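# Put shaker and pepper in wall cabinet, close door

## Task

Place the spice shaker and the pepper bottle upright inside the cabinet mounted above the worktop, then close the cabinet's left door, and finish with neither gripper in contact with that door.

## Robot and tools

ROBOT. Two arms, left_arm and right_arm, each with six joints and a parallel gripper. Calibrated bases in the scene frame: left_arm at (-0.035, +0.315, 0) m, right_arm at (-0.016, -0.321, 0) m, both nearly unrotated, with +z up. Scene frame: origin at table height midway between the nominal bases, +x out over the table, +z up, left_arm on the +y side. Arm names do not match image sides. A gripper's fingers extend along its own +z and spread along its y; the reported end_effector_position is the point between the pads, about 1 cm short of the tips.

JOINT ORDER. Every row and every per-joint list in results follows this order: waist, elbow, wrist yaw, shoulder, wrist pitch, wrist roll. Stated ranges in rad: waist -2.880..2.880, elbow 0.000..3.019, wrist yaw -1.571..1.571, shoulder 0.000..3.142, wrist pitch -1.693..1.571, wrist roll -2.094..2.094. True ends may differ by up to 0.084 rad.

ROW FORMAT. One flat list of 14 numbers, each in [-1, 1], always covering both arms: left_arm's six joints then its opening, then right_arm's six joints then its opening. Joint entries are scaled offsets, not angles: 1.0 equals 2.811 rad for waist and shoulder, 2.53 for elbow, 8.12 for wrist yaw, 2.575 for wrist pitch, 9.528 for wrist roll. They are added to the Joint targets printed at the start of the action (or move), not to the previous row, so repeating a row pushes further. Send 0 to keep an arm's joints where commanded. The opening entry is absolute: +1 fully open, -1 closed; between those, the fingers go to the grip_measured value you write. To leave a gripper alone, repeat its current command (0 means half closed, not 'no change').

execute_actions: actions is a list of actions; each action is a list of up to 15 rows, one per 1/30 s step, the last row held to fill 15 steps. An empty list just reports state. cameras picks images (omit or ["all"] for all, [] for none); names are cam_left_wrist and cam_right_wrist. An action demanding a joint more than 0.084 rad beyond its range is rejected for both arms; a malformed call is rejected whole.

move: target is one 14-number row or a list of up to 15 rows, each measured from the same starting Joint targets (not chained). All joints travel together along joint-space paths, so grippers trace curves and nothing avoids obstacles or the other arm. speed: rad/s for the joint with farthest to go, 0.01 to 12.57, default 0.5, one value or one per target. blend: rad, corner rounding between listed targets, default 0. opening_speed: rate of gripper opening change per second on the -1..+1 scale, at least 0.2; use a low value for fragile items. blocking=false returns after about 0.5 s while motion continues. The result adds a move: line, e.g. done, off_target (resting more than 0.035 rad off), moving, held or fault, plus limits=held if steps were withheld. done does not imply no contact.

wait: seconds 0 to 10; arms hold their last command; a running move continues. stop: brakes a running move; needs stopping distance. zoom_image: camera (cam_left_wrist or cam_right_wrist) and region [x0, y0, x1, y1] in pixels, top-left origin, at most 504 by 504, on that camera's latest image (images are 896x504). finished_scene: scene is the current scene's integer number; ends the scene irreversibly.

RESULTS. Poses of each gripper and wrist camera are in that arm's own base frame; reported positions can be off by a few cm, more at long reach. Joint positions and Joint velocities list six joints then the finger-pad gap (m; 0.094 open). Joint targets is what your next offsets add to. grip_measured is the finger opening on the command scale; empty it may read up to ~2.7 mm wide; it tracks your command even after contact, so it does not signal touch. Joint torques are the drives' total output including gravity, with per-arm offsets and noise; entries 2 and 5 wrap at ±28 N m. 'joint sent to its limit' means a joint was clipped at its end. 'joint command not followed' means a clearance check altered targets. Velocities may read 'within noise'. MOTOR HOT appears near 85 °C; at 100 °C the arm goes limp and drops what it holds for 30-60 s (OVER-TEMPERATURE FAULT).

MOTION LIMITS. Joint targets can lead measured angles only by a fixed margin per step, and a target putting the gripper more than 110 mm from its present spot is scaled back, so big moves take several actions. Small turns may not start.

CAUTIONS. Don't drop the items or leave them off the table; release only when they are still and standing. Avoid fast contact, slamming the door, and pressing hard; a press continues until you command the arm back past its measured position. Never let the arms collide or grip each other's fingers. Avoid long stretched holds and pushing into unreachable poses (heat). Loose items may get nudged occasionally; recheck before grasping. Finish with the grippers clear of the door.

Each tool is called by a JSON object that holds its "api" and its "payload", one argument or row to a line.

## Session

{"api": "execute_actions", "payload": {
  "actions": []
}}

Scene clock: 0.00 s.
left_arm: end_effector_position=(+0.8319, +0.3666, +0.1923) grip_measured=+1.000 end_effector_quat_wxyz=(+0.614, -0.565, +0.532, +0.147) | right_arm: end_effector_position=(+0.3306, +0.1896, +0.3872) grip_measured=+1.000 end_effector_quat_wxyz=(-0.426, +0.760, -0.437, -0.222)
Joint names: [waist, elbow, wrist yaw, shoulder, wrist pitch, wrist roll]
Joint positions: left_arm=[0.287 2.104 -0.742 2.366 -0.018 -0.773 0.094] | right_arm=[0.138 1.273 -0.978 1.149 -1.423 -1.816 0.094]
Joint velocities: within noise
Joint torques (N m): no reading
Motor temperatures (°C): left_arm=[29 26 24 29 26 25 25] | right_arm=[24 25 27 25 27 23 25]
Heat: left arm: hottest waist 29 °C; right arm: hottest wrist pitch 27 °C.
Joint targets: left_arm=[0.287 2.124 -0.742 2.383 -0.016 -0.773] | right_arm=[0.138 1.300 -0.978 1.149 -1.421 -1.815]
Tool commands: left_gripper/opening=+1.0 right_gripper/opening=+1.0

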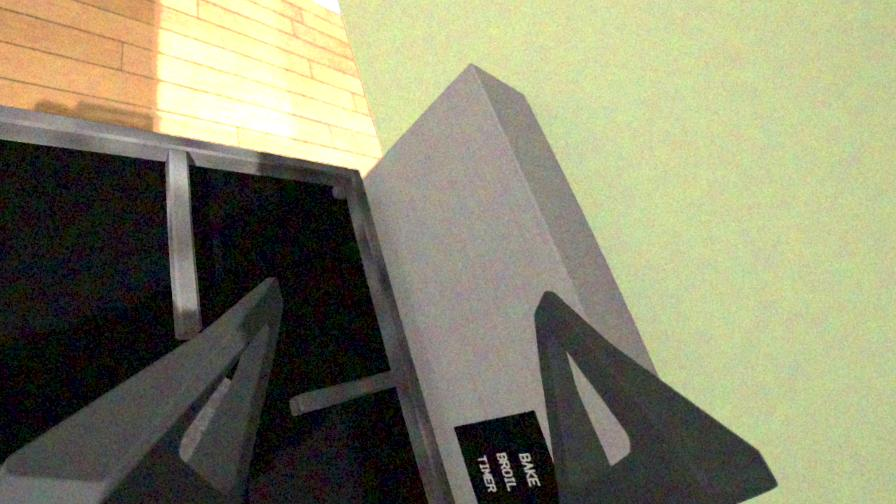

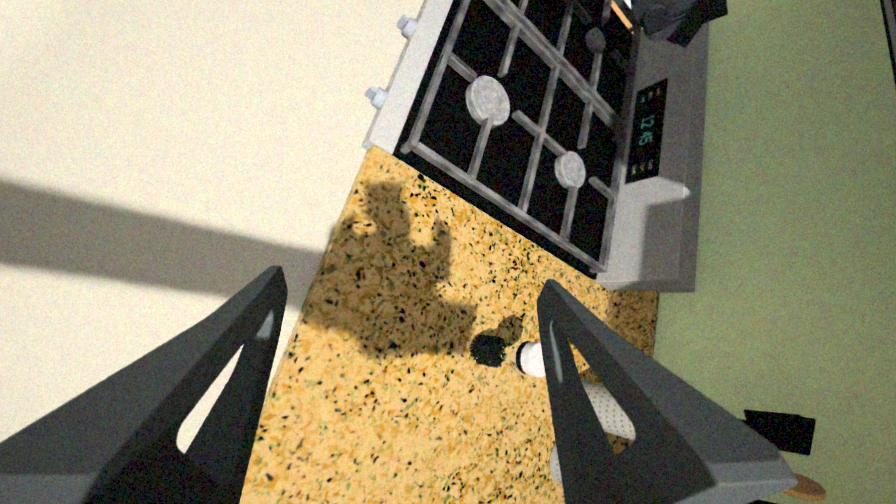

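{"api": "move", "payload": {
  "target": [0,0,0,0,0,0,1,0,0,0.1204,0,0.785,0.1905,1],
  "speed": 1.2
}}

Scene clock: 4.30 s.
left_arm: end_effector_position=(+0.8319, +0.3666, +0.1923) grip_measured=+1.000 end_effector_quat_wxyz=(+0.614, -0.565, +0.532, +0.147) | right_arm: end_effector_position=(+0.4901, +0.0685, +0.7110) grip_measured=+1.000 end_effector_quat_wxyz=(+0.907, -0.033, +0.416, +0.059)
Joint positions: left_arm=[0.287 2.104 -0.742 2.366 -0.018 -0.773 0.094] | right_arm=[0.138 1.273 -0.004 1.149 0.586 -0.01 0.094]
Joint torques (N m): left_arm=[1.32 12.66 -0.11 -19.9 1.43 0.17] | right_arm=[0.85 13.82 0.11 -8.23 1.83 0.21]
Heat: left arm: hottest shoulder 31 °C; right arm: hottest wrist pitch 27 °C.
Joint targets: left_arm=[0.287 2.124 -0.742 2.383 -0.016 -0.773] | right_arm=[0.138 1.300 -0.001 1.149 0.601 -0.001]
move: done
cam_right_wrist: T_world_to_cam=[[0.00832632, -0.997682, 0.0675404, 0.00525969], [-0.0408919, -0.0678259, -0.996859, 0.753354], [0.999129, 0.00553831, -0.0413619, -0.33415], [0, 0, 0, 1]] pos_world=[0.364621, 0.0581951, 0.736811]

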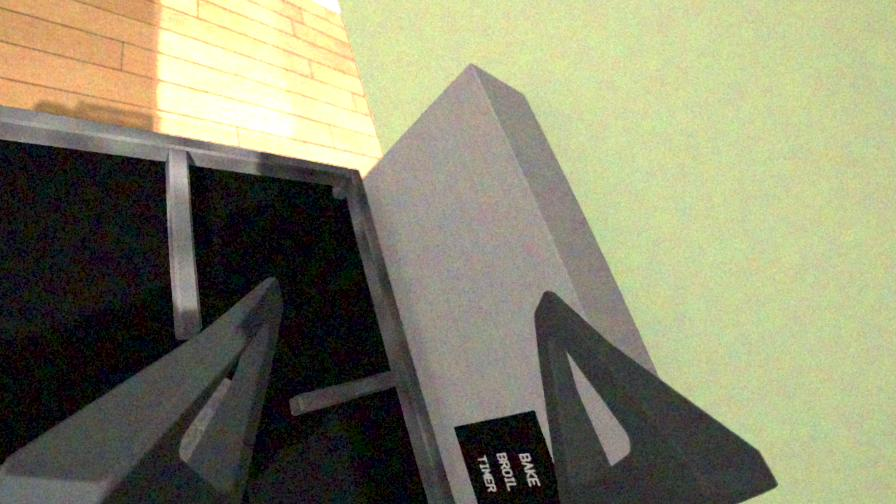

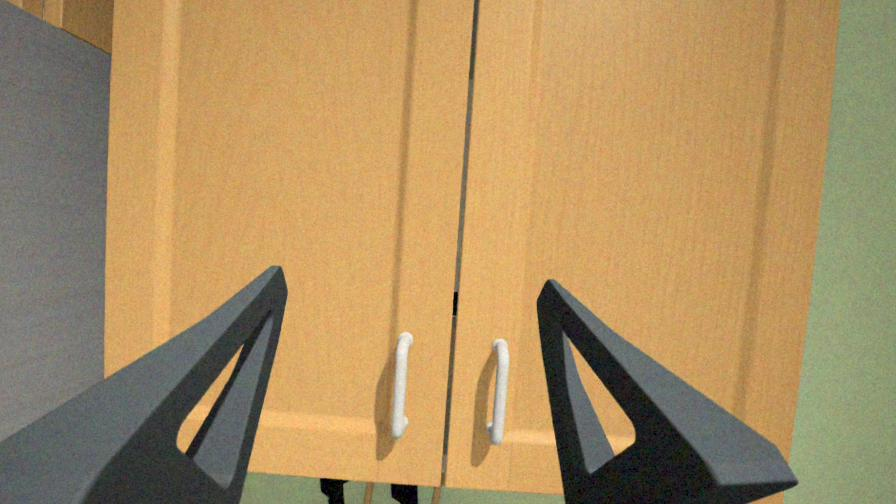

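{"api": "move", "payload": {
  "target": [0,0,0,0,0,0,1,0,0,0,-0.16,0,0,1],
  "speed": 1.0,
  "cameras": ["cam_right_wrist"]
}}

{"api": "move", "payload": {
  "target": [0,0,0,0,0,0,1,0,-0.25,0,0,0,0,1],
  "speed": 1.0,
  "cameras": ["cam_right_wrist"]
}}

Scene clock: 6.30 s.
left_arm: end_effector_position=(+0.8319, +0.3666, +0.1923) grip_measured=+1.000 end_effector_quat_wxyz=(+0.614, -0.565, +0.532, +0.147) | right_arm: end_effector_position=(+0.1847, +0.0260, +0.8618) grip_measured=+1.000 end_effector_quat_wxyz=(+0.979, -0.016, +0.193, +0.064)
Joint positions: left_arm=[0.287 2.104 -0.742 2.366 -0.018 -0.773 0.094] | right_arm=[0.138 1.274 -0.004 0.692 0.599 -0.01 0.094]
Joint torques (N m): left_arm=[1.2 12.64 -0.11 -19.84 1.48 0.18] | right_arm=[-0.03 11.33 0.13 2.73 0.46 0.21]
Heat: left arm: hottest shoulder 32 °C; right arm: hottest elbow 27 °C.
Joint targets: left_arm=[0.287 2.124 -0.742 2.383 -0.016 -0.773] | right_arm=[0.138 1.300 -0.001 0.699 0.600 0.000]
move: done
cam_right_wrist: T_world_to_cam=[[-0.00737341, -0.999972, 0.00113483, 0.0153356], [0.412966, -0.00407861, -0.910738, 0.728572], [0.910717, -0.0062466, 0.412984, -0.397476], [0, 0, 0, 1]] pos_world=[0.0612261, 0.0158239, 0.827672]

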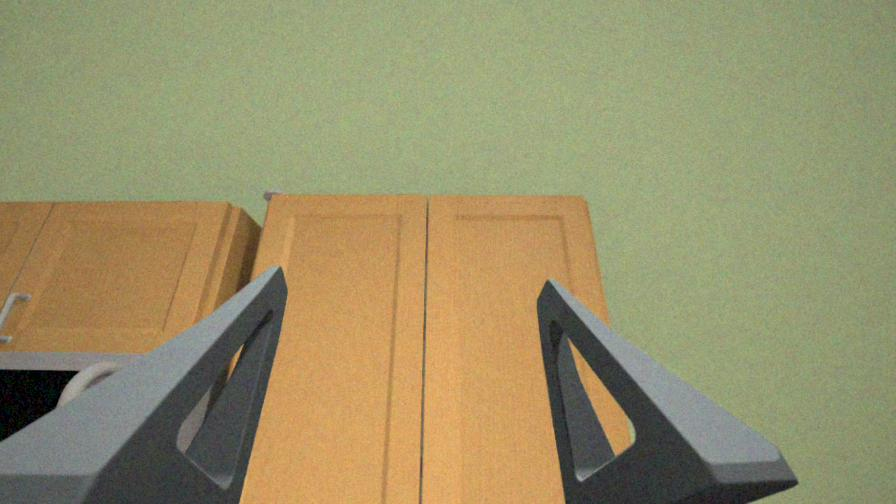

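Scene clock: 7.50 s.
left_arm: end_effector_position=(+0.8319, +0.3666, +0.1923) grip_measured=+1.000 end_effector_quat_wxyz=(+0.614, -0.565, +0.532, +0.147) | right_arm: end_effector_position=(+0.3616, +0.0506, +0.5456) grip_measured=+1.000 end_effector_quat_wxyz=(+0.875, -0.037, +0.480, +0.057)
Joint positions: left_arm=[0.287 2.104 -0.742 2.366 -0.018 -0.773 0.094] | right_arm=[0.138 0.666 -0.004 0.699 0.6 -0.01 0.094]
Joint torques (N m): left_arm=[1.08 12.68 -0.11 -19.96 1.47 0.18] | right_arm=[-0.15 12.19 0.16 -0.85 1.55 0.18]
Heat: left arm: hottest shoulder 32 °C; right arm: hottest elbow 27 °C.
Joint targets: left_arm=[0.287 2.124 -0.742 2.383 -0.016 -0.773] | right_arm=[0.138 0.668 -0.001 0.699 0.600 -0.001]
move: done
cam_right_wrist: T_world_to_cam=[[0.0196165, -0.996222, 0.0845935, -0.0138734], [-0.180493, -0.0867482, -0.979743, 0.624061], [0.983381, 0.00395062, -0.181513, -0.130241], [0, 0, 0, 1]] pos_world=[0.240988, 0.0408298, 0.588953]

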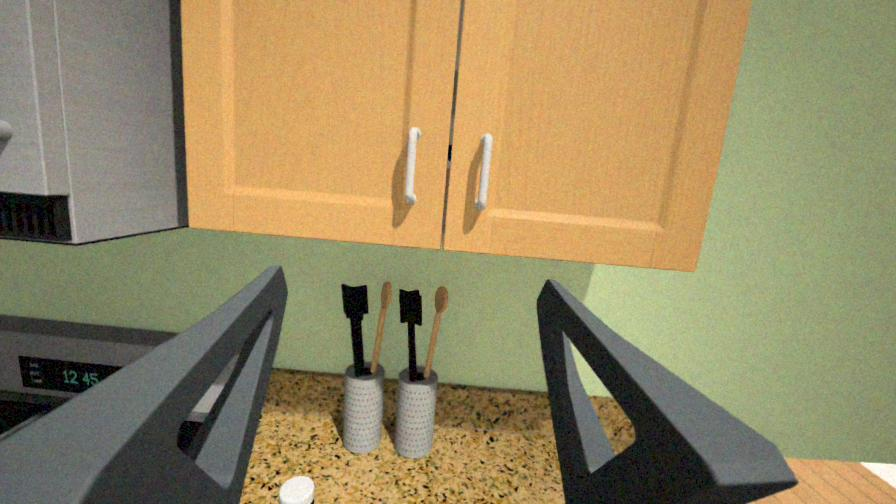

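{"api": "move", "payload": {
  "target": [0,0,0,0,0,0,1,0.07,0,0,0,-0.35,0,1],
  "speed": 1.2,
  "cameras": ["cam_right_wrist"]
}}

Scene clock: 10.70 s.
left_arm: end_effector_position=(+0.8319, +0.3666, +0.1923) grip_measured=+1.000 end_effector_quat_wxyz=(+0.614, -0.565, +0.532, +0.147) | right_arm: end_effector_position=(+0.3706, +0.1233, +0.3348) grip_measured=+1.000 end_effector_quat_wxyz=(+0.576, -0.135, +0.801, +0.092)
Joint positions: left_arm=[0.287 2.104 -0.742 2.366 -0.018 -0.773 0.094] | right_arm=[0.321 0.666 -0.003 0.699 -0.292 -0.01 0.094]
Joint torques (N m): left_arm=[1.2 12.64 -0.11 -20.01 1.42 0.18] | right_arm=[0.91 12.51 0.09 -1.79 1.68 0.21]
Heat: left arm: hottest shoulder 33 °C; right arm: hottest elbow 27 °C.
Joint targets: left_arm=[0.287 2.124 -0.742 2.383 -0.016 -0.773] | right_arm=[0.335 0.668 -0.001 0.699 -0.301 -0.001]
move: done
cam_right_wrist: T_world_to_cam=[[0.303502, -0.941691, 0.145276, -0.0561221], [-0.818564, -0.335724, -0.466093, 0.520644], [0.487688, 0.0225428, -0.872727, 0.235277], [0, 0, 0, 1]] pos_world=[0.328471, 0.116639, 0.456154]

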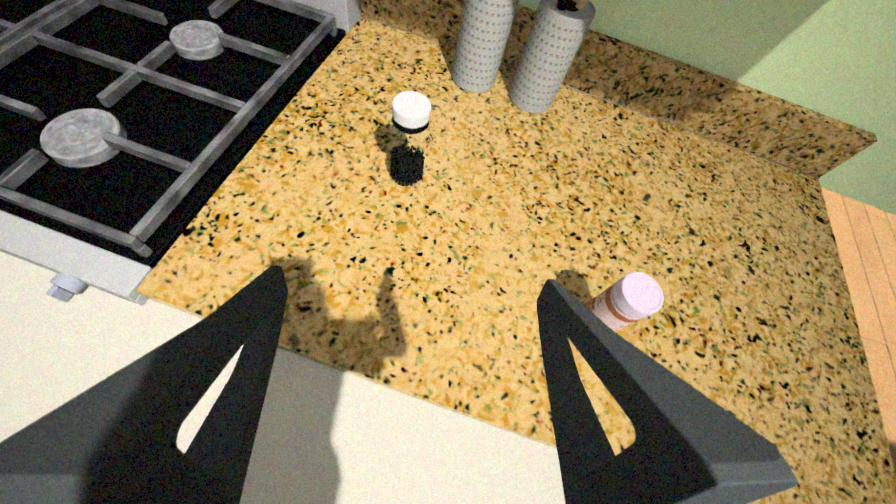

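{"api": "move", "payload": {
  "target": [0,0,0,0,0,0,1,-0.0334,0.294,0.0297,0.1576,0.012,0,0],
  "speed": 1.2,
  "cameras": ["cam_right_wrist"]
}}

Scene clock: 12.80 s.
left_arm: end_effector_position=(+0.8319, +0.3666, +0.1923) grip_measured=+1.000 end_effector_quat_wxyz=(+0.614, -0.565, +0.532, +0.147) | right_arm: end_effector_position=(+0.5271, +0.0945, +0.5724) grip_measured=+0.003 end_effector_quat_wxyz=(+0.687, -0.014, +0.727, -0.002)
Joint positions: left_arm=[0.287 2.104 -0.742 2.366 -0.018 -0.773 0.094] | right_arm=[0.254 1.352 0.237 1.127 -0.283 -0.009 0.047]
Joint torques (N m): left_arm=[1.32 12.67 -0.11 -19.84 1.46 0.18] | right_arm=[-0.09 17.46 0.11 -6.89 2.26 0.23]
Motor temperatures (°C): left_arm=[29 28 24 34 26 24 25] | right_arm=[23 27 27 25 27 23 25]
Heat: left arm: hottest shoulder 34 °C; right arm: hottest elbow 27 °C.
Joint targets: left_arm=[0.287 2.124 -0.742 2.383 -0.016 -0.773] | right_arm=[0.241 1.412 0.241 1.142 -0.270 0.000]
move: off_target (right_arm); right_arm: the elbow is farthest, 0.060 rad from its target
cam_right_wrist: T_world_to_cam=[[-0.0336054, -0.98794, 0.151146, 0.0135096], [-0.72623, -0.0797608, -0.68281, 0.801054], [0.68663, -0.132713, -0.714791, 0.186318], [0, 0, 0, 1]] pos_world=[0.454271, 0.101966, 0.678104]

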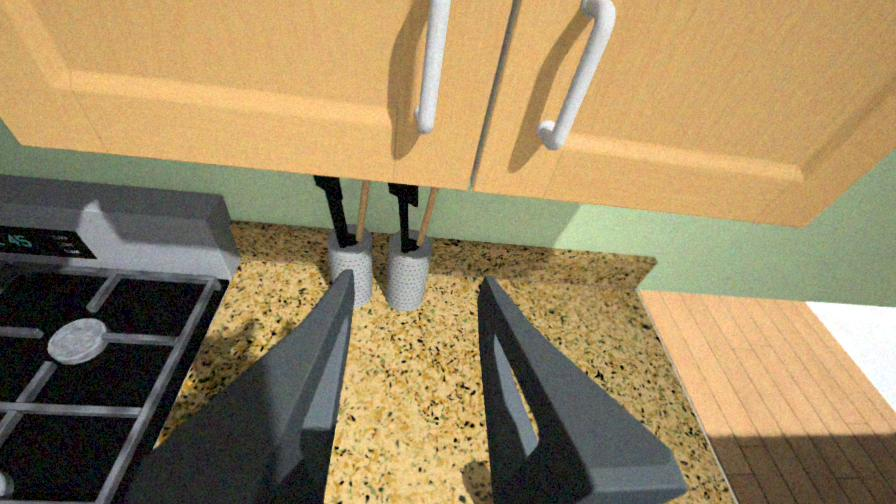

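{"api": "move", "payload": {
  "target": [0,0,0,0,0,0,1,-0.0199,0.1324,-0.006,0.1153,0.0144,0,0],
  "speed": 0.5,
  "cameras": ["cam_right_wrist"]
}}

Scene clock: 14.93 s.
left_arm: end_effector_position=(+0.8319, +0.3666, +0.1923) grip_measured=+1.000 end_effector_quat_wxyz=(+0.614, -0.565, +0.532, +0.147) | right_arm: end_effector_position=(+0.6547, +0.0969, +0.5950) grip_measured=+0.003 end_effector_quat_wxyz=(+0.699, -0.006, +0.715, -0.004)
Joint positions: left_arm=[0.287 2.104 -0.742 2.366 -0.018 -0.773 0.094] | right_arm=[0.198 1.684 0.195 1.457 -0.25 -0.009 0.047]
Joint torques (N m): left_arm=[1.38 12.66 -0.11 -20.01 1.46 0.16] | right_arm=[-0.67 17.87 -0.11 -13.22 2.52 0.24]
Heat: left arm: hottest shoulder 35 °C; right arm: hottest elbow 28 °C.
Joint targets: left_arm=[0.287 2.124 -0.742 2.383 -0.016 -0.773] | right_arm=[0.185 1.746 0.192 1.467 -0.233 0.000]
move: off_target (right_arm); right_arm: the elbow is farthest, 0.063 rad from its target
cam_right_wrist: T_world_to_cam=[[-0.0522722, -0.98876, 0.140078, 0.035607], [-0.703123, -0.0631678, -0.708257, 0.90773], [0.709144, -0.135514, -0.691918, 0.0870805], [0, 0, 0, 1]] pos_world=[0.578355, 0.104347, 0.698171]

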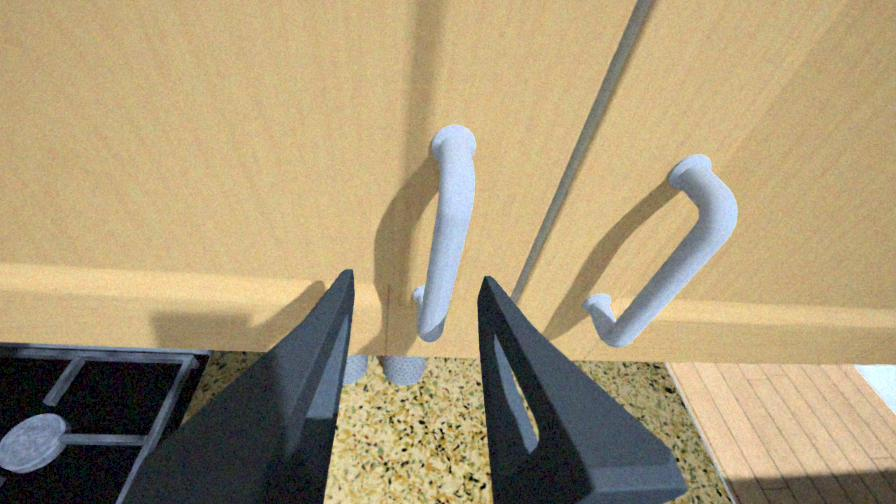

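{"api": "move", "payload": {
  "target": [0,0,0,0,0,0,1,0,0,0,0,0,0,-0.82],
  "opening_speed": 0.8,
  "cameras": ["cam_right_wrist"]
}}

Scene clock: 16.53 s.
left_arm: end_effector_position=(+0.8319, +0.3666, +0.1923) grip_measured=+1.000 end_effector_quat_wxyz=(+0.614, -0.565, +0.532, +0.147) | right_arm: end_effector_position=(+0.6553, +0.0929, +0.5950) grip_measured=-0.810 end_effector_quat_wxyz=(+0.699, -0.003, +0.715, -0.005)
Joint positions: left_arm=[0.287 2.104 -0.742 2.366 -0.018 -0.773 0.094] | right_arm=[0.192 1.684 0.195 1.457 -0.25 -0.007 0.009]
Joint torques (N m): left_arm=[1.14 12.63 -0.12 -19.84 1.47 0.17] | right_arm=[-0.56 17.87 -0.2 -12.1 2.71 0.2]
Heat: left arm: hottest shoulder 35 °C; right arm: hottest elbow 29 °C.
Joint targets: left_arm=[0.287 2.124 -0.742 2.383 -0.016 -0.773] | right_arm=[0.185 1.746 0.192 1.467 -0.233 -0.001]
move: off_target (right_arm); right_arm: the elbow is farthest, 0.062 rad from its target
cam_right_wrist: T_world_to_cam=[[-0.0583495, -0.988686, 0.138188, 0.0367962], [-0.703531, -0.057483, -0.708336, 0.907703], [0.708265, -0.13855, -0.692217, 0.0872485], [0, 0, 0, 1]] pos_world=[0.578949, 0.100646, 0.698269]

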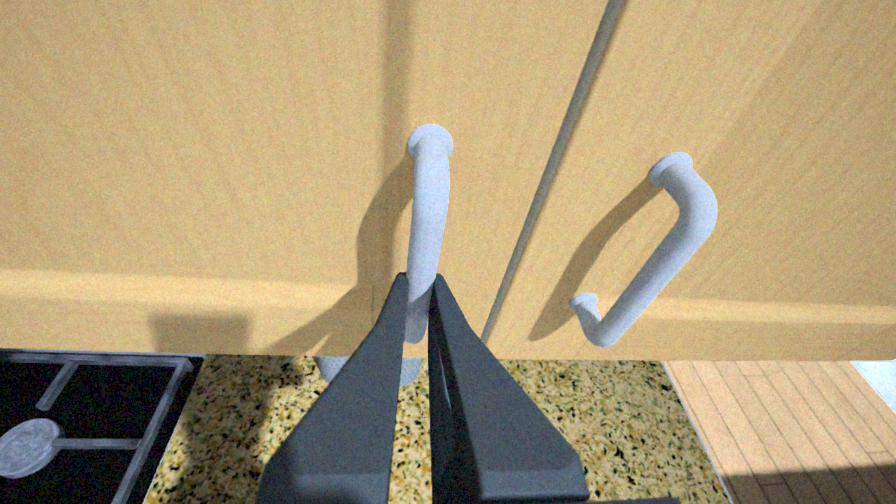

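{"api": "move", "payload": {
  "target": [
    [0,0,0,0,0,0,1,0.0366,-0.0435,0.0339,-0.0336,0.0148,0,-0.82],
    [0,0,0,0,0,0,1,0.0822,-0.0609,0.0711,-0.0502,0.014,0,-0.82],
    [0,0,0,0,0,0,1,0.1259,-0.0711,0.0986,-0.0603,0.0128,0,-0.82],
    [0,0,0,0,0,0,1,0.17,-0.0711,0.123,-0.0603,0.0128,0,-0.82]
  ],
  "speed": 0.4,
  "blend": 0.05,
  "cameras": ["cam_right_wrist"]
}}

Scene clock: 20.33 s.
left_arm: end_effector_position=(+0.8319, +0.3666, +0.1923) grip_measured=+1.000 end_effector_quat_wxyz=(+0.614, -0.565, +0.532, +0.147) | right_arm: end_effector_position=(+0.5055, +0.1722, +0.5957) grip_measured=-0.814 end_effector_quat_wxyz=(+0.678, +0.193, +0.681, -0.200)
Joint positions: left_arm=[0.287 2.104 -0.742 2.366 -0.018 -0.773 0.094] | right_arm=[0.634 1.551 1.198 1.335 -0.22 -0.006 0.009]
Joint torques (N m): left_arm=[1.38 12.66 -0.11 -19.96 1.5 0.17] | right_arm=[1.96 13.14 -0.4 -14.33 2.3 0.2]
Heat: left arm: hottest shoulder 36 °C; right arm: hottest elbow 30 °C.
Joint targets: left_arm=[0.287 2.124 -0.742 2.383 -0.016 -0.773] | right_arm=[0.663 1.567 1.191 1.297 -0.200 0.000]
move: off_target (right_arm); right_arm: the shoulder is farthest, 0.037 rad from its target
cam_right_wrist: T_world_to_cam=[[-0.577718, -0.804909, 0.135509, 0.338842], [-0.61326, 0.318472, -0.722833, 0.705568], [0.538659, -0.500696, -0.677606, 0.344095], [0, 0, 0, 1]] pos_world=[0.443102, 0.22032, 0.697252]

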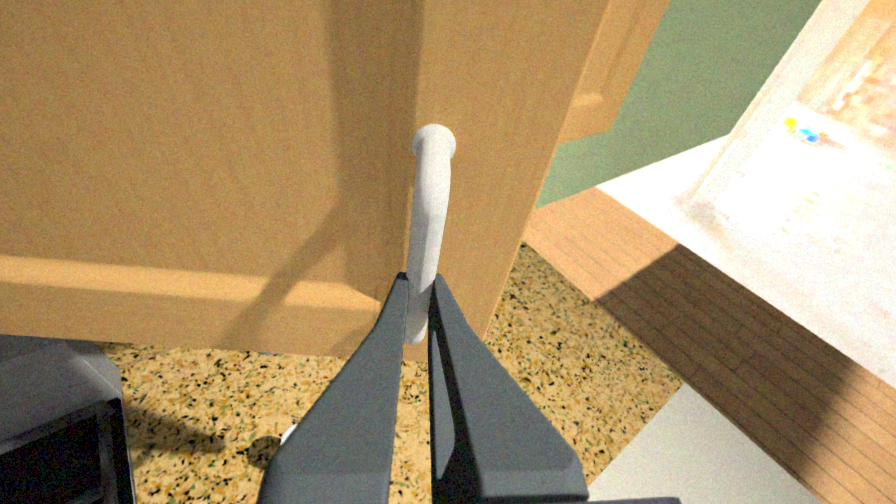

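{"api": "move", "payload": {
  "target": [
    [0,0,0,0,0,0,1,0.0742,0.018,0.0309,0.018,0.0008,0,-0.82],
    [0,0,0,0,0,0,1,0.1329,0.0583,0.0389,0.054,0,0,-0.82]
  ],
  "speed": 0.4,
  "blend": 0.05,
  "cameras": ["cam_right_wrist"]
}}

Scene clock: 22.43 s.
left_arm: end_effector_position=(+0.8319, +0.3666, +0.1923) grip_measured=+1.000 end_effector_quat_wxyz=(+0.614, -0.565, +0.532, +0.147) | right_arm: end_effector_position=(+0.3988, +0.3426, +0.5985) grip_measured=-0.821 end_effector_quat_wxyz=(+0.689, +0.163, +0.688, -0.160)
Joint positions: left_arm=[0.287 2.104 -0.742 2.366 -0.018 -0.773 0.094] | right_arm=[1.043 1.654 1.503 1.436 -0.208 -0.006 0.008]
Joint torques (N m): left_arm=[1.26 12.66 -0.11 -19.72 1.44 0.17] | right_arm=[-0.62 16.96 0.11 -10.99 1.51 0.13]
Heat: left arm: hottest shoulder 36 °C; right arm: hottest elbow 30 °C.
Joint targets: left_arm=[0.287 2.124 -0.742 2.383 -0.016 -0.773] | right_arm=[1.037 1.714 1.506 1.449 -0.200 0.000]
move: off_target (right_arm); right_arm: the elbow is farthest, 0.060 rad from its target
cam_right_wrist: T_world_to_cam=[[-0.492027, -0.862128, 0.121017, 0.408109], [-0.636828, 0.261641, -0.725255, 0.618226], [0.593599, -0.433912, -0.677761, 0.444039], [0, 0, 0, 1]] pos_world=[0.330923, 0.382763, 0.699936]

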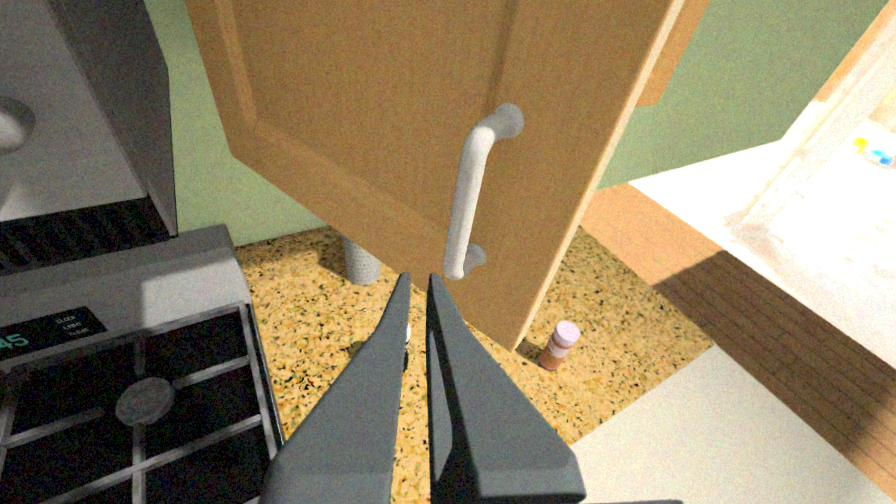

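{"api": "move", "payload": {
  "target": [
    [0,0,0,0,0,0,1,0,-0.1518,0,-0.165,0,0,-0.82],
    [0,0,0,0,0,0,1,-0.28,-0.1518,-0.1547,-0.165,0.1942,0,-0.82]
  ],
  "speed": 1.0,
  "blend": 0.1,
  "cameras": ["cam_right_wrist"]
}}

Scene clock: 25.50 s.
left_arm: end_effector_position=(+0.8319, +0.3666, +0.1923) grip_measured=+1.000 end_effector_quat_wxyz=(+0.614, -0.565, +0.532, +0.147) | right_arm: end_effector_position=(+0.4202, +0.0677, +0.7533) grip_measured=-0.821 end_effector_quat_wxyz=(+0.884, +0.051, +0.462, +0.056)
Joint positions: left_arm=[0.287 2.104 -0.742 2.366 -0.018 -0.773 0.094] | right_arm=[0.262 1.328 0.254 0.985 0.285 -0.006 0.008]
Joint torques (N m): left_arm=[1.2 12.62 -0.11 -19.84 1.43 0.16] | right_arm=[-0.09 11.23 -0.26 -4.25 1.81 0.11]
Heat: left arm: hottest shoulder 37 °C; right arm: hottest elbow 31 °C.
Joint targets: left_arm=[0.287 2.124 -0.742 2.383 -0.016 -0.773] | right_arm=[0.250 1.330 0.250 0.985 0.300 -0.001]
move: done
cam_right_wrist: T_world_to_cam=[[-0.0680754, -0.995021, -0.0727968, 0.139818], [-0.150741, 0.0823866, -0.985134, 0.819759], [0.986227, -0.0560899, -0.155599, -0.166922], [0, 0, 0, 1]] pos_world=[0.297713, 0.0622217, 0.791778]

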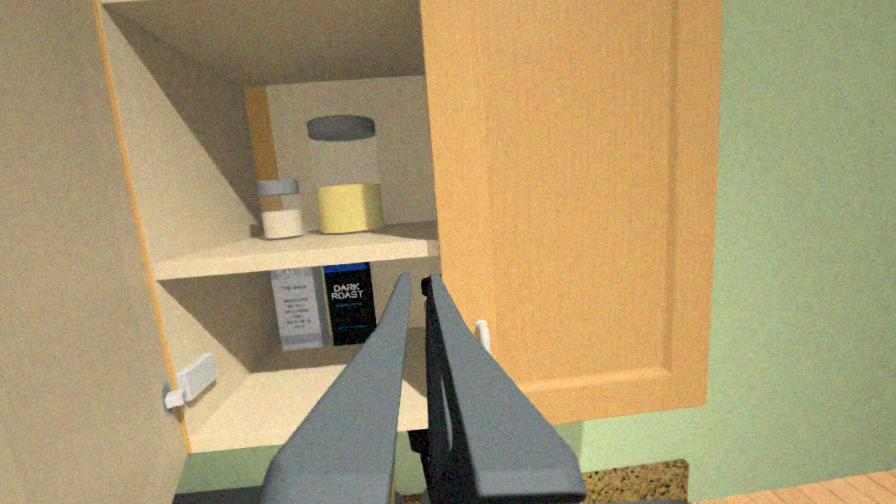

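{"api": "move", "payload": {
  "target": [0,0,0,0,0,0,1,0.0302,-0.271,-0.0308,0.3493,0.4087,0,0.9],
  "speed": 0.9,
  "cameras": ["cam_right_wrist"]
}}

Scene clock: 28.87 s.
left_arm: end_effector_position=(+0.8319, +0.3666, +0.1923) grip_measured=+1.000 end_effector_quat_wxyz=(+0.614, -0.565, +0.532, +0.147) | right_arm: end_effector_position=(+0.5391, +0.1797, +0.0814) grip_measured=+0.897 end_effector_quat_wxyz=(+0.699, -0.115, +0.697, +0.111)
Joint positions: left_arm=[0.287 2.104 -0.742 2.366 -0.018 -0.773 0.094] | right_arm=[0.323 0.639 0.003 1.972 1.334 -0.006 0.089]
Joint torques (N m): left_arm=[1.2 12.64 -0.11 -19.9 1.46 0.18] | right_arm=[0.85 4.81 -0.16 -13.1 2.5 0.16]
Heat: left arm: hottest shoulder 38 °C; right arm: hottest elbow 30 °C.
Joint targets: left_arm=[0.287 2.124 -0.742 2.383 -0.016 -0.773] | right_arm=[0.335 0.645 0.000 1.967 1.352 0.000]
move: done
cam_right_wrist: T_world_to_cam=[[0.25663, -0.957598, 0.130945, 0.012104], [-0.634199, -0.269077, -0.724837, 0.469141], [0.729337, 0.10297, -0.676361, -0.230085], [0, 0, 0, 1]] pos_world=[0.462232, 0.161518, 0.182845]

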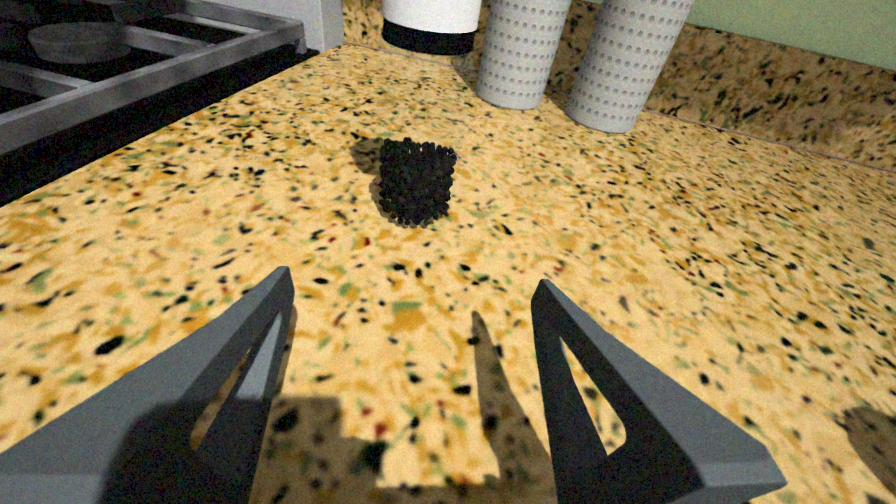

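{"api": "move", "payload": {
  "target": [0,0,0,0,0,0,1,-0.0082,0.2095,0,0.0704,-0.125,0,0.9],
  "speed": 0.5,
  "cameras": ["cam_right_wrist"]
}}

Scene clock: 30.93 s.
left_arm: end_effector_position=(+0.8319, +0.3666, +0.1923) grip_measured=+1.000 end_effector_quat_wxyz=(+0.614, -0.565, +0.532, +0.147) | right_arm: end_effector_position=(+0.6950, +0.2320, +0.0961) grip_measured=+0.897 end_effector_quat_wxyz=(+0.708, -0.113, +0.687, +0.113)
Joint positions: left_arm=[0.287 2.104 -0.742 2.366 -0.018 -0.773 0.094] | right_arm=[0.323 1.132 0.003 2.141 1.039 -0.006 0.089]
Joint torques (N m): left_arm=[1.2 12.67 -0.1 -19.96 1.46 0.17] | right_arm=[-0.85 11.56 -0.12 -17.32 1.54 0.15]
Heat: left arm: hottest shoulder 38 °C; right arm: hottest elbow 30 °C.
Joint targets: left_arm=[0.287 2.124 -0.742 2.383 -0.016 -0.773] | right_arm=[0.312 1.175 0.000 2.165 1.031 0.000]
move: off_target (right_arm); right_arm: the elbow is farthest, 0.043 rad from its target
cam_right_wrist: T_world_to_cam=[[0.253163, -0.958758, 0.129193, 0.0230805], [-0.61455, -0.262517, -0.743917, 0.579343], [0.747152, 0.108936, -0.655665, -0.35503], [0, 0, 0, 1]] pos_world=[0.615454, 0.212892, 0.195221]

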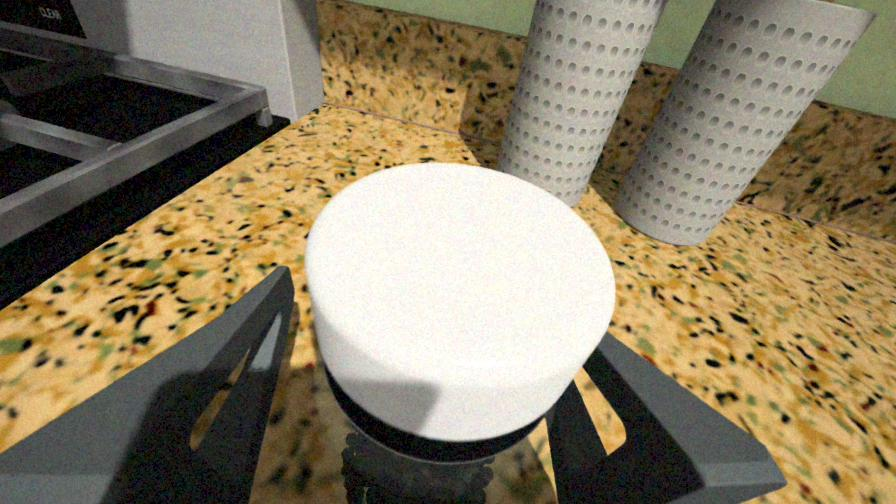

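{"api": "move", "payload": {
  "target": [0,0,0,0,0,0,1,0,0,0,0.0117,0.0117,0,0.9],
  "speed": 0.3,
  "cameras": []
}}

{"api": "move", "payload": {
  "target": [0,0,0,0,0,0,1,0,0,0,0,0,0,-0.1],
  "opening_speed": 0.6,
  "cameras": ["cam_right_wrist"]
}}

Scene clock: 32.50 s.
left_arm: end_effector_position=(+0.8319, +0.3666, +0.1923) grip_measured=+1.000 end_effector_quat_wxyz=(+0.614, -0.565, +0.532, +0.147) | right_arm: end_effector_position=(+0.6941, +0.2317, +0.0713) grip_measured=+0.897 end_effector_quat_wxyz=(+0.697, -0.115, +0.699, +0.111)
Joint positions: left_arm=[0.287 2.104 -0.742 2.366 -0.018 -0.773 0.094] | right_arm=[0.323 1.134 0.003 2.179 1.042 -0.006 0.089]
Joint torques (N m): left_arm=[1.44 12.62 -0.11 -20.13 1.5 0.17] | right_arm=[-0.85 10.95 -0.13 -17.38 2.52 0.2]
Heat: left arm: hottest shoulder 38 °C; right arm: hottest elbow 30 °C.
Joint targets: left_arm=[0.287 2.124 -0.742 2.383 -0.016 -0.773] | right_arm=[0.312 1.175 0.000 2.198 1.061 0.000]
move: off_target (right_arm); right_arm: the elbow is farthest, 0.041 rad from its target

Scene clock: 34.37 s.
left_arm: end_effector_position=(+0.8319, +0.3666, +0.1923) grip_measured=+1.000 end_effector_quat_wxyz=(+0.614, -0.565, +0.532, +0.147) | right_arm: end_effector_position=(+0.6941, +0.2317, +0.0714) grip_measured=-0.006 end_effector_quat_wxyz=(+0.698, -0.115, +0.698, +0.111)
Joint positions: left_arm=[0.287 2.104 -0.742 2.366 -0.018 -0.773 0.094] | right_arm=[0.323 1.134 0.003 2.179 1.043 -0.006 0.047]
Joint torques (N m): left_arm=[1.38 12.64 -0.12 -19.9 1.47 0.18] | right_arm=[-1.08 10.8 -0.15 -17.49 2.58 0.18]
Motor temperatures (°C): left_arm=[29 31 24 39 26 24 25] | right_arm=[24 31 26 26 27 23 25]
Heat: left arm: hottest shoulder 39 °C; right arm: hottest elbow 31 °C.
Joint targets: left_arm=[0.287 2.124 -0.742 2.383 -0.016 -0.773] | right_arm=[0.312 1.175 0.000 2.198 1.061 0.000]
move: off_target (right_arm); right_arm: the elbow is farthest, 0.041 rad from its target
cam_right_wrist: T_world_to_cam=[[0.256985, -0.957475, 0.131147, 0.0230476], [-0.636318, -0.269778, -0.722716, 0.57562], [0.727364, 0.102276, -0.678588, -0.353587], [0, 0, 0, 1]] pos_world=[0.617541, 0.213521, 0.173048]

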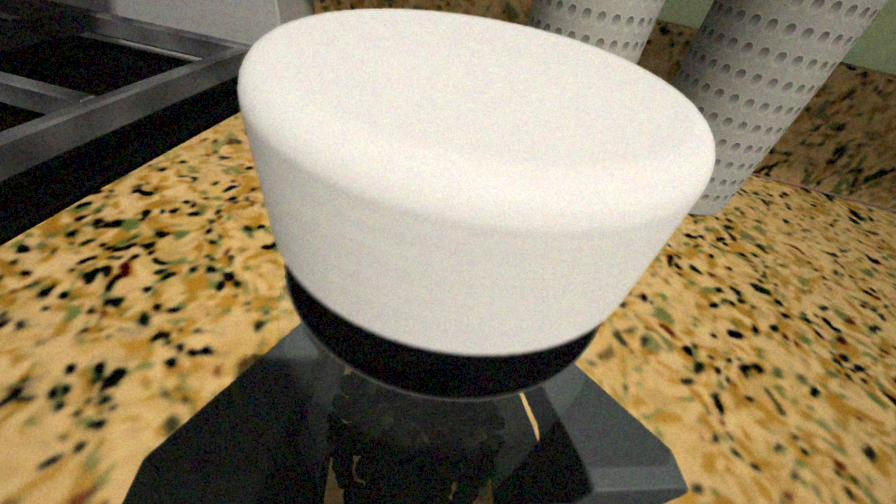

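{"api": "move", "payload": {
  "target": [0,0,0,0,0,0,1,0,0,0,0,0,0,0.4],
  "opening_speed": 0.8,
  "cameras": []
}}

{"api": "move", "payload": {
  "target": [0,0,0,0,0,0,1,0,-0.0284,0,-0.0105,0.0164,0,0.4],
  "speed": 0.3,
  "cameras": ["cam_right_wrist"]
}}

Scene clock: 35.87 s.
left_arm: end_effector_position=(+0.8319, +0.3666, +0.1923) grip_measured=+1.000 end_effector_quat_wxyz=(+0.614, -0.565, +0.532, +0.147) | right_arm: end_effector_position=(+0.6941, +0.2317, +0.0714) grip_measured=+0.396 end_effector_quat_wxyz=(+0.698, -0.115, +0.698, +0.111)
Joint positions: left_arm=[0.287 2.104 -0.742 2.366 -0.018 -0.773 0.094] | right_arm=[0.323 1.134 0.003 2.179 1.043 -0.006 0.066]
Joint torques (N m): left_arm=[1.38 12.66 -0.12 -19.84 1.46 0.18] | right_arm=[-1.44 10.74 -0.17 -16.73 2.61 0.14]
Heat: left arm: hottest shoulder 39 °C; right arm: hottest elbow 31 °C.
Joint targets: left_arm=[0.287 2.124 -0.742 2.383 -0.016 -0.773] | right_arm=[0.312 1.175 0.000 2.198 1.061 0.000]
move: off_target (right_arm); right_arm: the elbow is farthest, 0.041 rad from its target

Scene clock: 36.80 s.
left_arm: end_effector_position=(+0.8319, +0.3666, +0.1923) grip_measured=+1.000 end_effector_quat_wxyz=(+0.614, -0.565, +0.532, +0.147) | right_arm: end_effector_position=(+0.6853, +0.2288, +0.0696) grip_measured=+0.397 end_effector_quat_wxyz=(+0.703, -0.114, +0.694, +0.112)
Joint positions: left_arm=[0.287 2.104 -0.742 2.366 -0.018 -0.773 0.094] | right_arm=[0.323 1.106 0.003 2.179 1.085 -0.006 0.066]
Joint torques (N m): left_arm=[1.32 12.63 -0.11 -20.01 1.48 0.17] | right_arm=[-1.38 6.78 -0.16 -20.54 2.66 0.17]
Heat: left arm: hottest shoulder 39 °C; right arm: hottest elbow 31 °C.
Joint targets: left_arm=[0.287 2.124 -0.742 2.383 -0.016 -0.773] | right_arm=[0.312 1.103 0.000 2.168 1.103 0.000]
move: done
cam_right_wrist: T_world_to_cam=[[0.255233, -0.958053, 0.130346, 0.0240887], [-0.626561, -0.266562, -0.73237, 0.561183], [0.736395, 0.105256, -0.668314, -0.355698], [0, 0, 0, 1]] pos_world=[0.607401, 0.210108, 0.170136]

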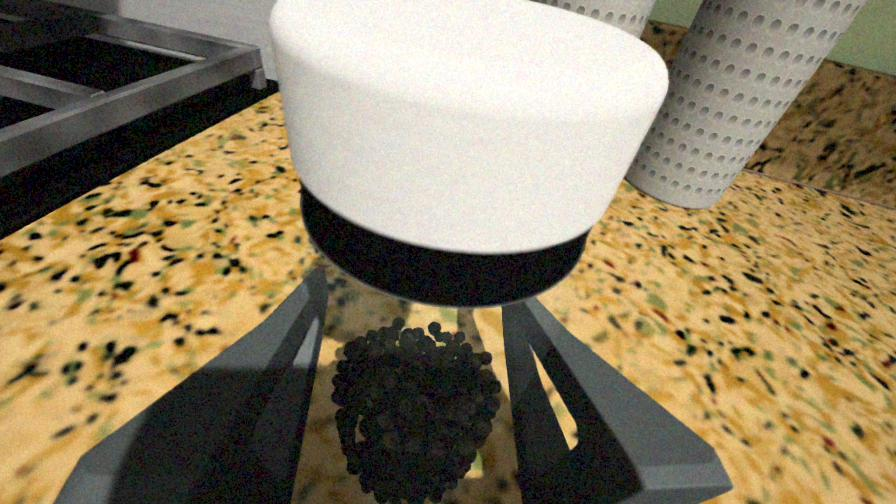

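{"api": "move", "payload": {
  "target": [0,0,0,0,0,0,1,0,-0.018,0,-0.0066,0.0105,0,0.4],
  "speed": 0.3,
  "cameras": []
}}

{"api": "move", "payload": {
  "target": [0,0,0,0,0,0,1,0,0,0,0,0,0,-0.12],
  "opening_speed": 0.6,
  "cameras": ["cam_right_wrist"]
}}

Scene clock: 37.77 s.
left_arm: end_effector_position=(+0.8319, +0.3666, +0.1923) grip_measured=+1.000 end_effector_quat_wxyz=(+0.614, -0.565, +0.532, +0.147) | right_arm: end_effector_position=(+0.6721, +0.2243, +0.0627) grip_measured=+0.397 end_effector_quat_wxyz=(+0.700, -0.115, +0.696, +0.111)
Joint positions: left_arm=[0.287 2.104 -0.742 2.366 -0.018 -0.773 0.094] | right_arm=[0.323 1.064 0.003 2.173 1.113 -0.005 0.066]
Joint torques (N m): left_arm=[1.2 12.63 -0.11 -19.78 1.44 0.17] | right_arm=[-0.67 5.89 -0.16 -21.01 2.48 0.2]
Heat: left arm: hottest shoulder 39 °C; right arm: hottest elbow 31 °C.
Joint targets: left_arm=[0.287 2.124 -0.742 2.383 -0.016 -0.773] | right_arm=[0.312 1.057 0.000 2.150 1.130 0.000]
move: done

Scene clock: 38.83 s.
left_arm: end_effector_position=(+0.8319, +0.3666, +0.1923) grip_measured=+1.000 end_effector_quat_wxyz=(+0.614, -0.565, +0.532, +0.147) | right_arm: end_effector_position=(+0.6719, +0.2244, +0.0626) grip_measured=+0.043 end_effector_quat_wxyz=(+0.700, -0.115, +0.696, +0.111)
Joint positions: left_arm=[0.287 2.104 -0.742 2.366 -0.018 -0.773 0.094] | right_arm=[0.323 1.064 0.002 2.173 1.113 -0.005 0.049]
Joint torques (N m): left_arm=[1.26 12.64 -0.1 -19.96 1.46 0.17] | right_arm=[-0.79 5.85 -0.12 -21.42 2.39 0.17]
Heat: left arm: hottest shoulder 40 °C; right arm: hottest elbow 31 °C.
Joint targets: left_arm=[0.287 2.124 -0.742 2.383 -0.016 -0.773] | right_arm=[0.312 1.057 0.000 2.150 1.130 0.000]
move: done
cam_right_wrist: T_world_to_cam=[[0.256998, -0.957568, 0.130444, 0.0230307], [-0.632275, -0.268683, -0.726662, 0.550504], [0.730877, 0.104275, -0.674497, -0.345715], [0, 0, 0, 1]] pos_world=[0.594826, 0.206014, 0.163843]

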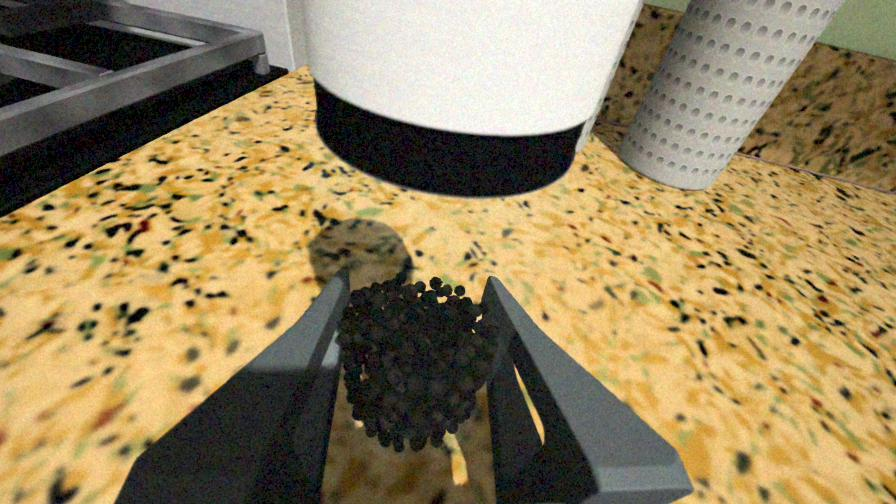

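{"api": "move", "payload": {
  "target": [
    [0,0,0,0,0,0,1,0,0.0036,0,-0.0342,-0.0416,0,-0.12],
    [0,0,0,0,0,0,1,-0.0043,-0.2119,0,-0.2412,-0.0559,0,-0.12],
    [0,0,0,0,0,0,1,-0.0096,0.119,0,-0.3984,-0.5351,0,-0.12],
    [0,0,0,0,0,0,1,-0.0096,0.2182,0,-0.2864,-0.5087,0,-0.12]
  ],
  "speed": 0.8,
  "blend": 0.08,
  "cameras": ["cam_right_wrist"]
}}

Scene clock: 43.23 s.
left_arm: end_effector_position=(+0.8319, +0.3666, +0.1923) grip_measured=+1.000 end_effector_quat_wxyz=(+0.614, -0.565, +0.532, +0.147) | right_arm: end_effector_position=(+0.6072, +0.1861, +0.5721) grip_measured=+0.042 end_effector_quat_wxyz=(+0.689, -0.108, +0.710, +0.101)
Joint positions: left_arm=[0.287 2.104 -0.742 2.366 -0.018 -0.773 0.094] | right_arm=[0.299 1.54 0.002 1.37 -0.202 -0.005 0.049]
Joint torques (N m): left_arm=[1.26 12.67 -0.12 -19.9 1.44 0.18] | right_arm=[-1.2 18.52 -0.1 -13.63 2.86 0.15]
Heat: left arm: hottest shoulder 40 °C; right arm: hottest elbow 31 °C.
Joint targets: left_arm=[0.287 2.124 -0.742 2.383 -0.016 -0.773] | right_arm=[0.285 1.609 0.000 1.345 -0.180 0.000]
move: off_target (right_arm); blend cut to 0.0536 rad at target 1; right_arm: the elbow is farthest, 0.069 rad from its target
cam_right_wrist: T_world_to_cam=[[0.237585, -0.962289, 0.132488, -0.0519924], [-0.662695, -0.260295, -0.702198, 0.872366], [0.710203, 0.079033, -0.699547, 0.0807788], [0, 0, 0, 1]] pos_world=[0.533096, 0.170657, 0.67597]

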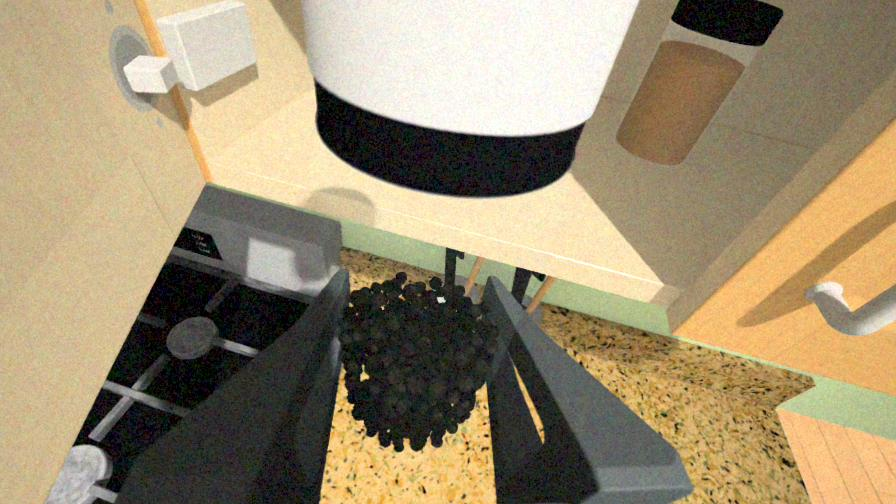

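{"api": "move", "payload": {
  "target": [
    [0,0,0,0,0,0,1,-0.0089,0,0,-0.0231,-0.0252,0,-0.12],
    [0,0,0,0,0,0,1,-0.0089,0.1303,0,0.0868,-0.0326,0,-0.12],
    [0,0,0,0,0,0,1,-0.0089,0.263,0,0.1801,-0.0614,0,-0.12]
  ],
  "speed": 0.5,
  "blend": 0.03,
  "cameras": ["cam_right_wrist"]
}}

Scene clock: 45.97 s.
left_arm: end_effector_position=(+0.8319, +0.3666, +0.1923) grip_measured=+1.000 end_effector_quat_wxyz=(+0.614, -0.565, +0.532, +0.147) | right_arm: end_effector_position=(+0.7691, +0.2118, +0.6027) grip_measured=+0.042 end_effector_quat_wxyz=(+0.701, -0.096, +0.701, +0.092)
Joint positions: left_arm=[0.287 2.104 -0.742 2.366 -0.018 -0.773 0.094] | right_arm=[0.27 2.191 0.002 1.85 -0.342 -0.005 0.049]
Joint torques (N m): left_arm=[1.2 12.63 -0.11 -19.66 1.47 0.18] | right_arm=[-0.73 19.34 -0.12 -19.43 1.98 0.12]
Heat: left arm: hottest shoulder 41 °C; right arm: hottest elbow 32 °C.
Joint targets: left_arm=[0.287 2.124 -0.742 2.383 -0.016 -0.773] | right_arm=[0.260 2.274 0.000 1.851 -0.338 0.000]
move: off_target (right_arm); right_arm: the elbow is farthest, 0.084 rad from its target
cam_right_wrist: T_world_to_cam=[[0.205842, -0.969813, 0.130733, -0.0427584], [-0.649261, -0.235301, -0.723252, 1.00494], [0.732181, 0.0639964, -0.678097, -0.0413931], [0, 0, 0, 1]] pos_world=[0.691577, 0.197645, 0.704347]

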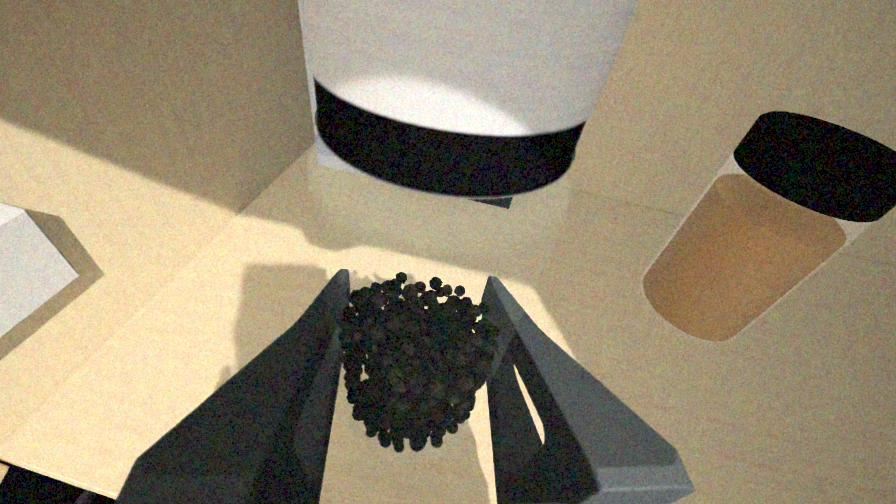

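{"api": "move", "payload": {
  "target": [0,0,0,0,0,0,1,0,-0.0549,0,-0.0133,0.0394,0,-0.12],
  "speed": 0.15,
  "cameras": ["cam_right_wrist"]
}}

Scene clock: 47.63 s.
left_arm: end_effector_position=(+0.8319, +0.3666, +0.1923) grip_measured=+1.000 end_effector_quat_wxyz=(+0.614, -0.565, +0.532, +0.147) | right_arm: end_effector_position=(+0.7764, +0.2138, +0.5806) grip_measured=+0.042 end_effector_quat_wxyz=(+0.703, -0.096, +0.698, +0.093)
Joint positions: left_arm=[0.287 2.104 -0.742 2.366 -0.018 -0.773 0.094] | right_arm=[0.27 2.125 0.002 1.85 -0.268 -0.005 0.049]
Joint torques (N m): left_arm=[1.14 12.7 -0.11 -20.01 1.43 0.18] | right_arm=[-0.67 12.94 -0.11 -22.83 3.23 0.14]
Heat: left arm: hottest shoulder 41 °C; right arm: hottest elbow 32 °C.
Joint targets: left_arm=[0.287 2.124 -0.742 2.383 -0.016 -0.773] | right_arm=[0.260 2.136 0.000 1.814 -0.236 0.000]
move: off_target (right_arm); right_arm: the shoulder is farthest, 0.037 rad from its target
cam_right_wrist: T_world_to_cam=[[0.20488, -0.970083, 0.130242, -0.0383307], [-0.643923, -0.233802, -0.728491, 0.992684], [0.737148, 0.0653876, -0.67256, -0.0693074], [0, 0, 0, 1]] pos_world=[0.698156, 0.199439, 0.681541]

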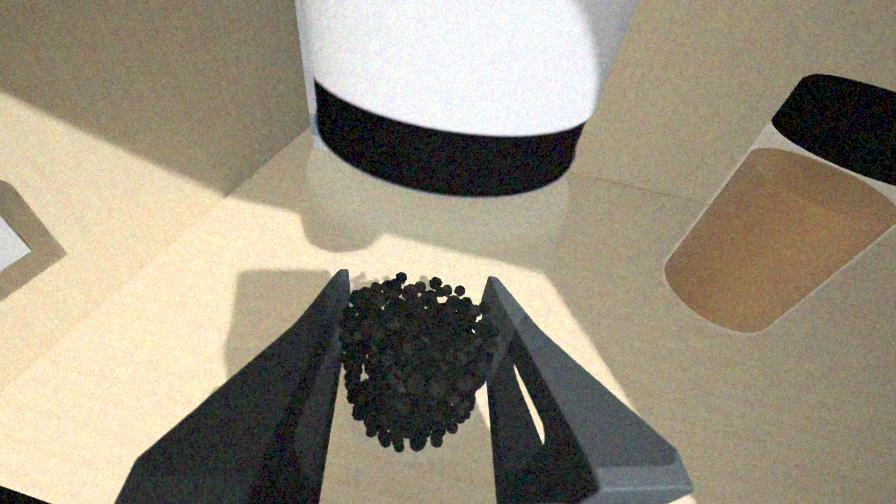

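{"api": "move", "payload": {
  "target": [0,0,0,0,0,0,1,0,-0.03,0,-0.008,0.022,0,-0.12],
  "speed": 0.12,
  "cameras": ["cam_right_wrist"]
}}

Scene clock: 48.83 s.
left_arm: end_effector_position=(+0.8319, +0.3666, +0.1923) grip_measured=+1.000 end_effector_quat_wxyz=(+0.614, -0.565, +0.532, +0.147) | right_arm: end_effector_position=(+0.7776, +0.2141, +0.5592) grip_measured=+0.042 end_effector_quat_wxyz=(+0.702, -0.096, +0.700, +0.093)
Joint positions: left_arm=[0.287 2.104 -0.742 2.366 -0.018 -0.773 0.094] | right_arm=[0.27 2.051 0.002 1.838 -0.212 -0.005 0.049]
Joint torques (N m): left_arm=[1.32 12.68 -0.11 -19.9 1.46 0.17] | right_arm=[-1.38 12.88 -0.11 -24.18 3.08 0.15]
Heat: left arm: hottest shoulder 41 °C; right arm: hottest elbow 32 °C.
Joint targets: left_arm=[0.287 2.124 -0.742 2.383 -0.016 -0.773] | right_arm=[0.260 2.060 0.000 1.791 -0.180 0.000]
move: off_target (right_arm); right_arm: the shoulder is farthest, 0.046 rad from its target
cam_right_wrist: T_world_to_cam=[[0.205367, -0.969941, 0.130532, -0.0359988], [-0.646835, -0.234611, -0.725646, 0.978864], [0.734458, 0.0645917, -0.675573, -0.0806188], [0, 0, 0, 1]] pos_world=[0.699767, 0.199942, 0.660544]

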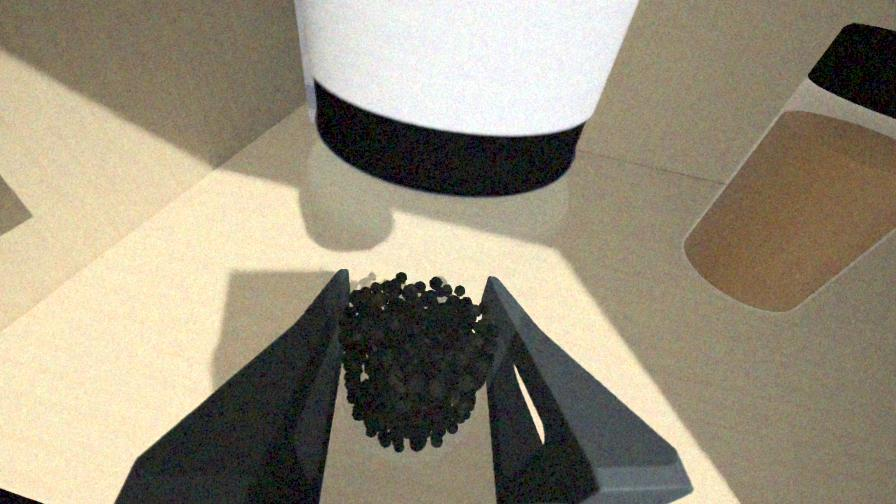

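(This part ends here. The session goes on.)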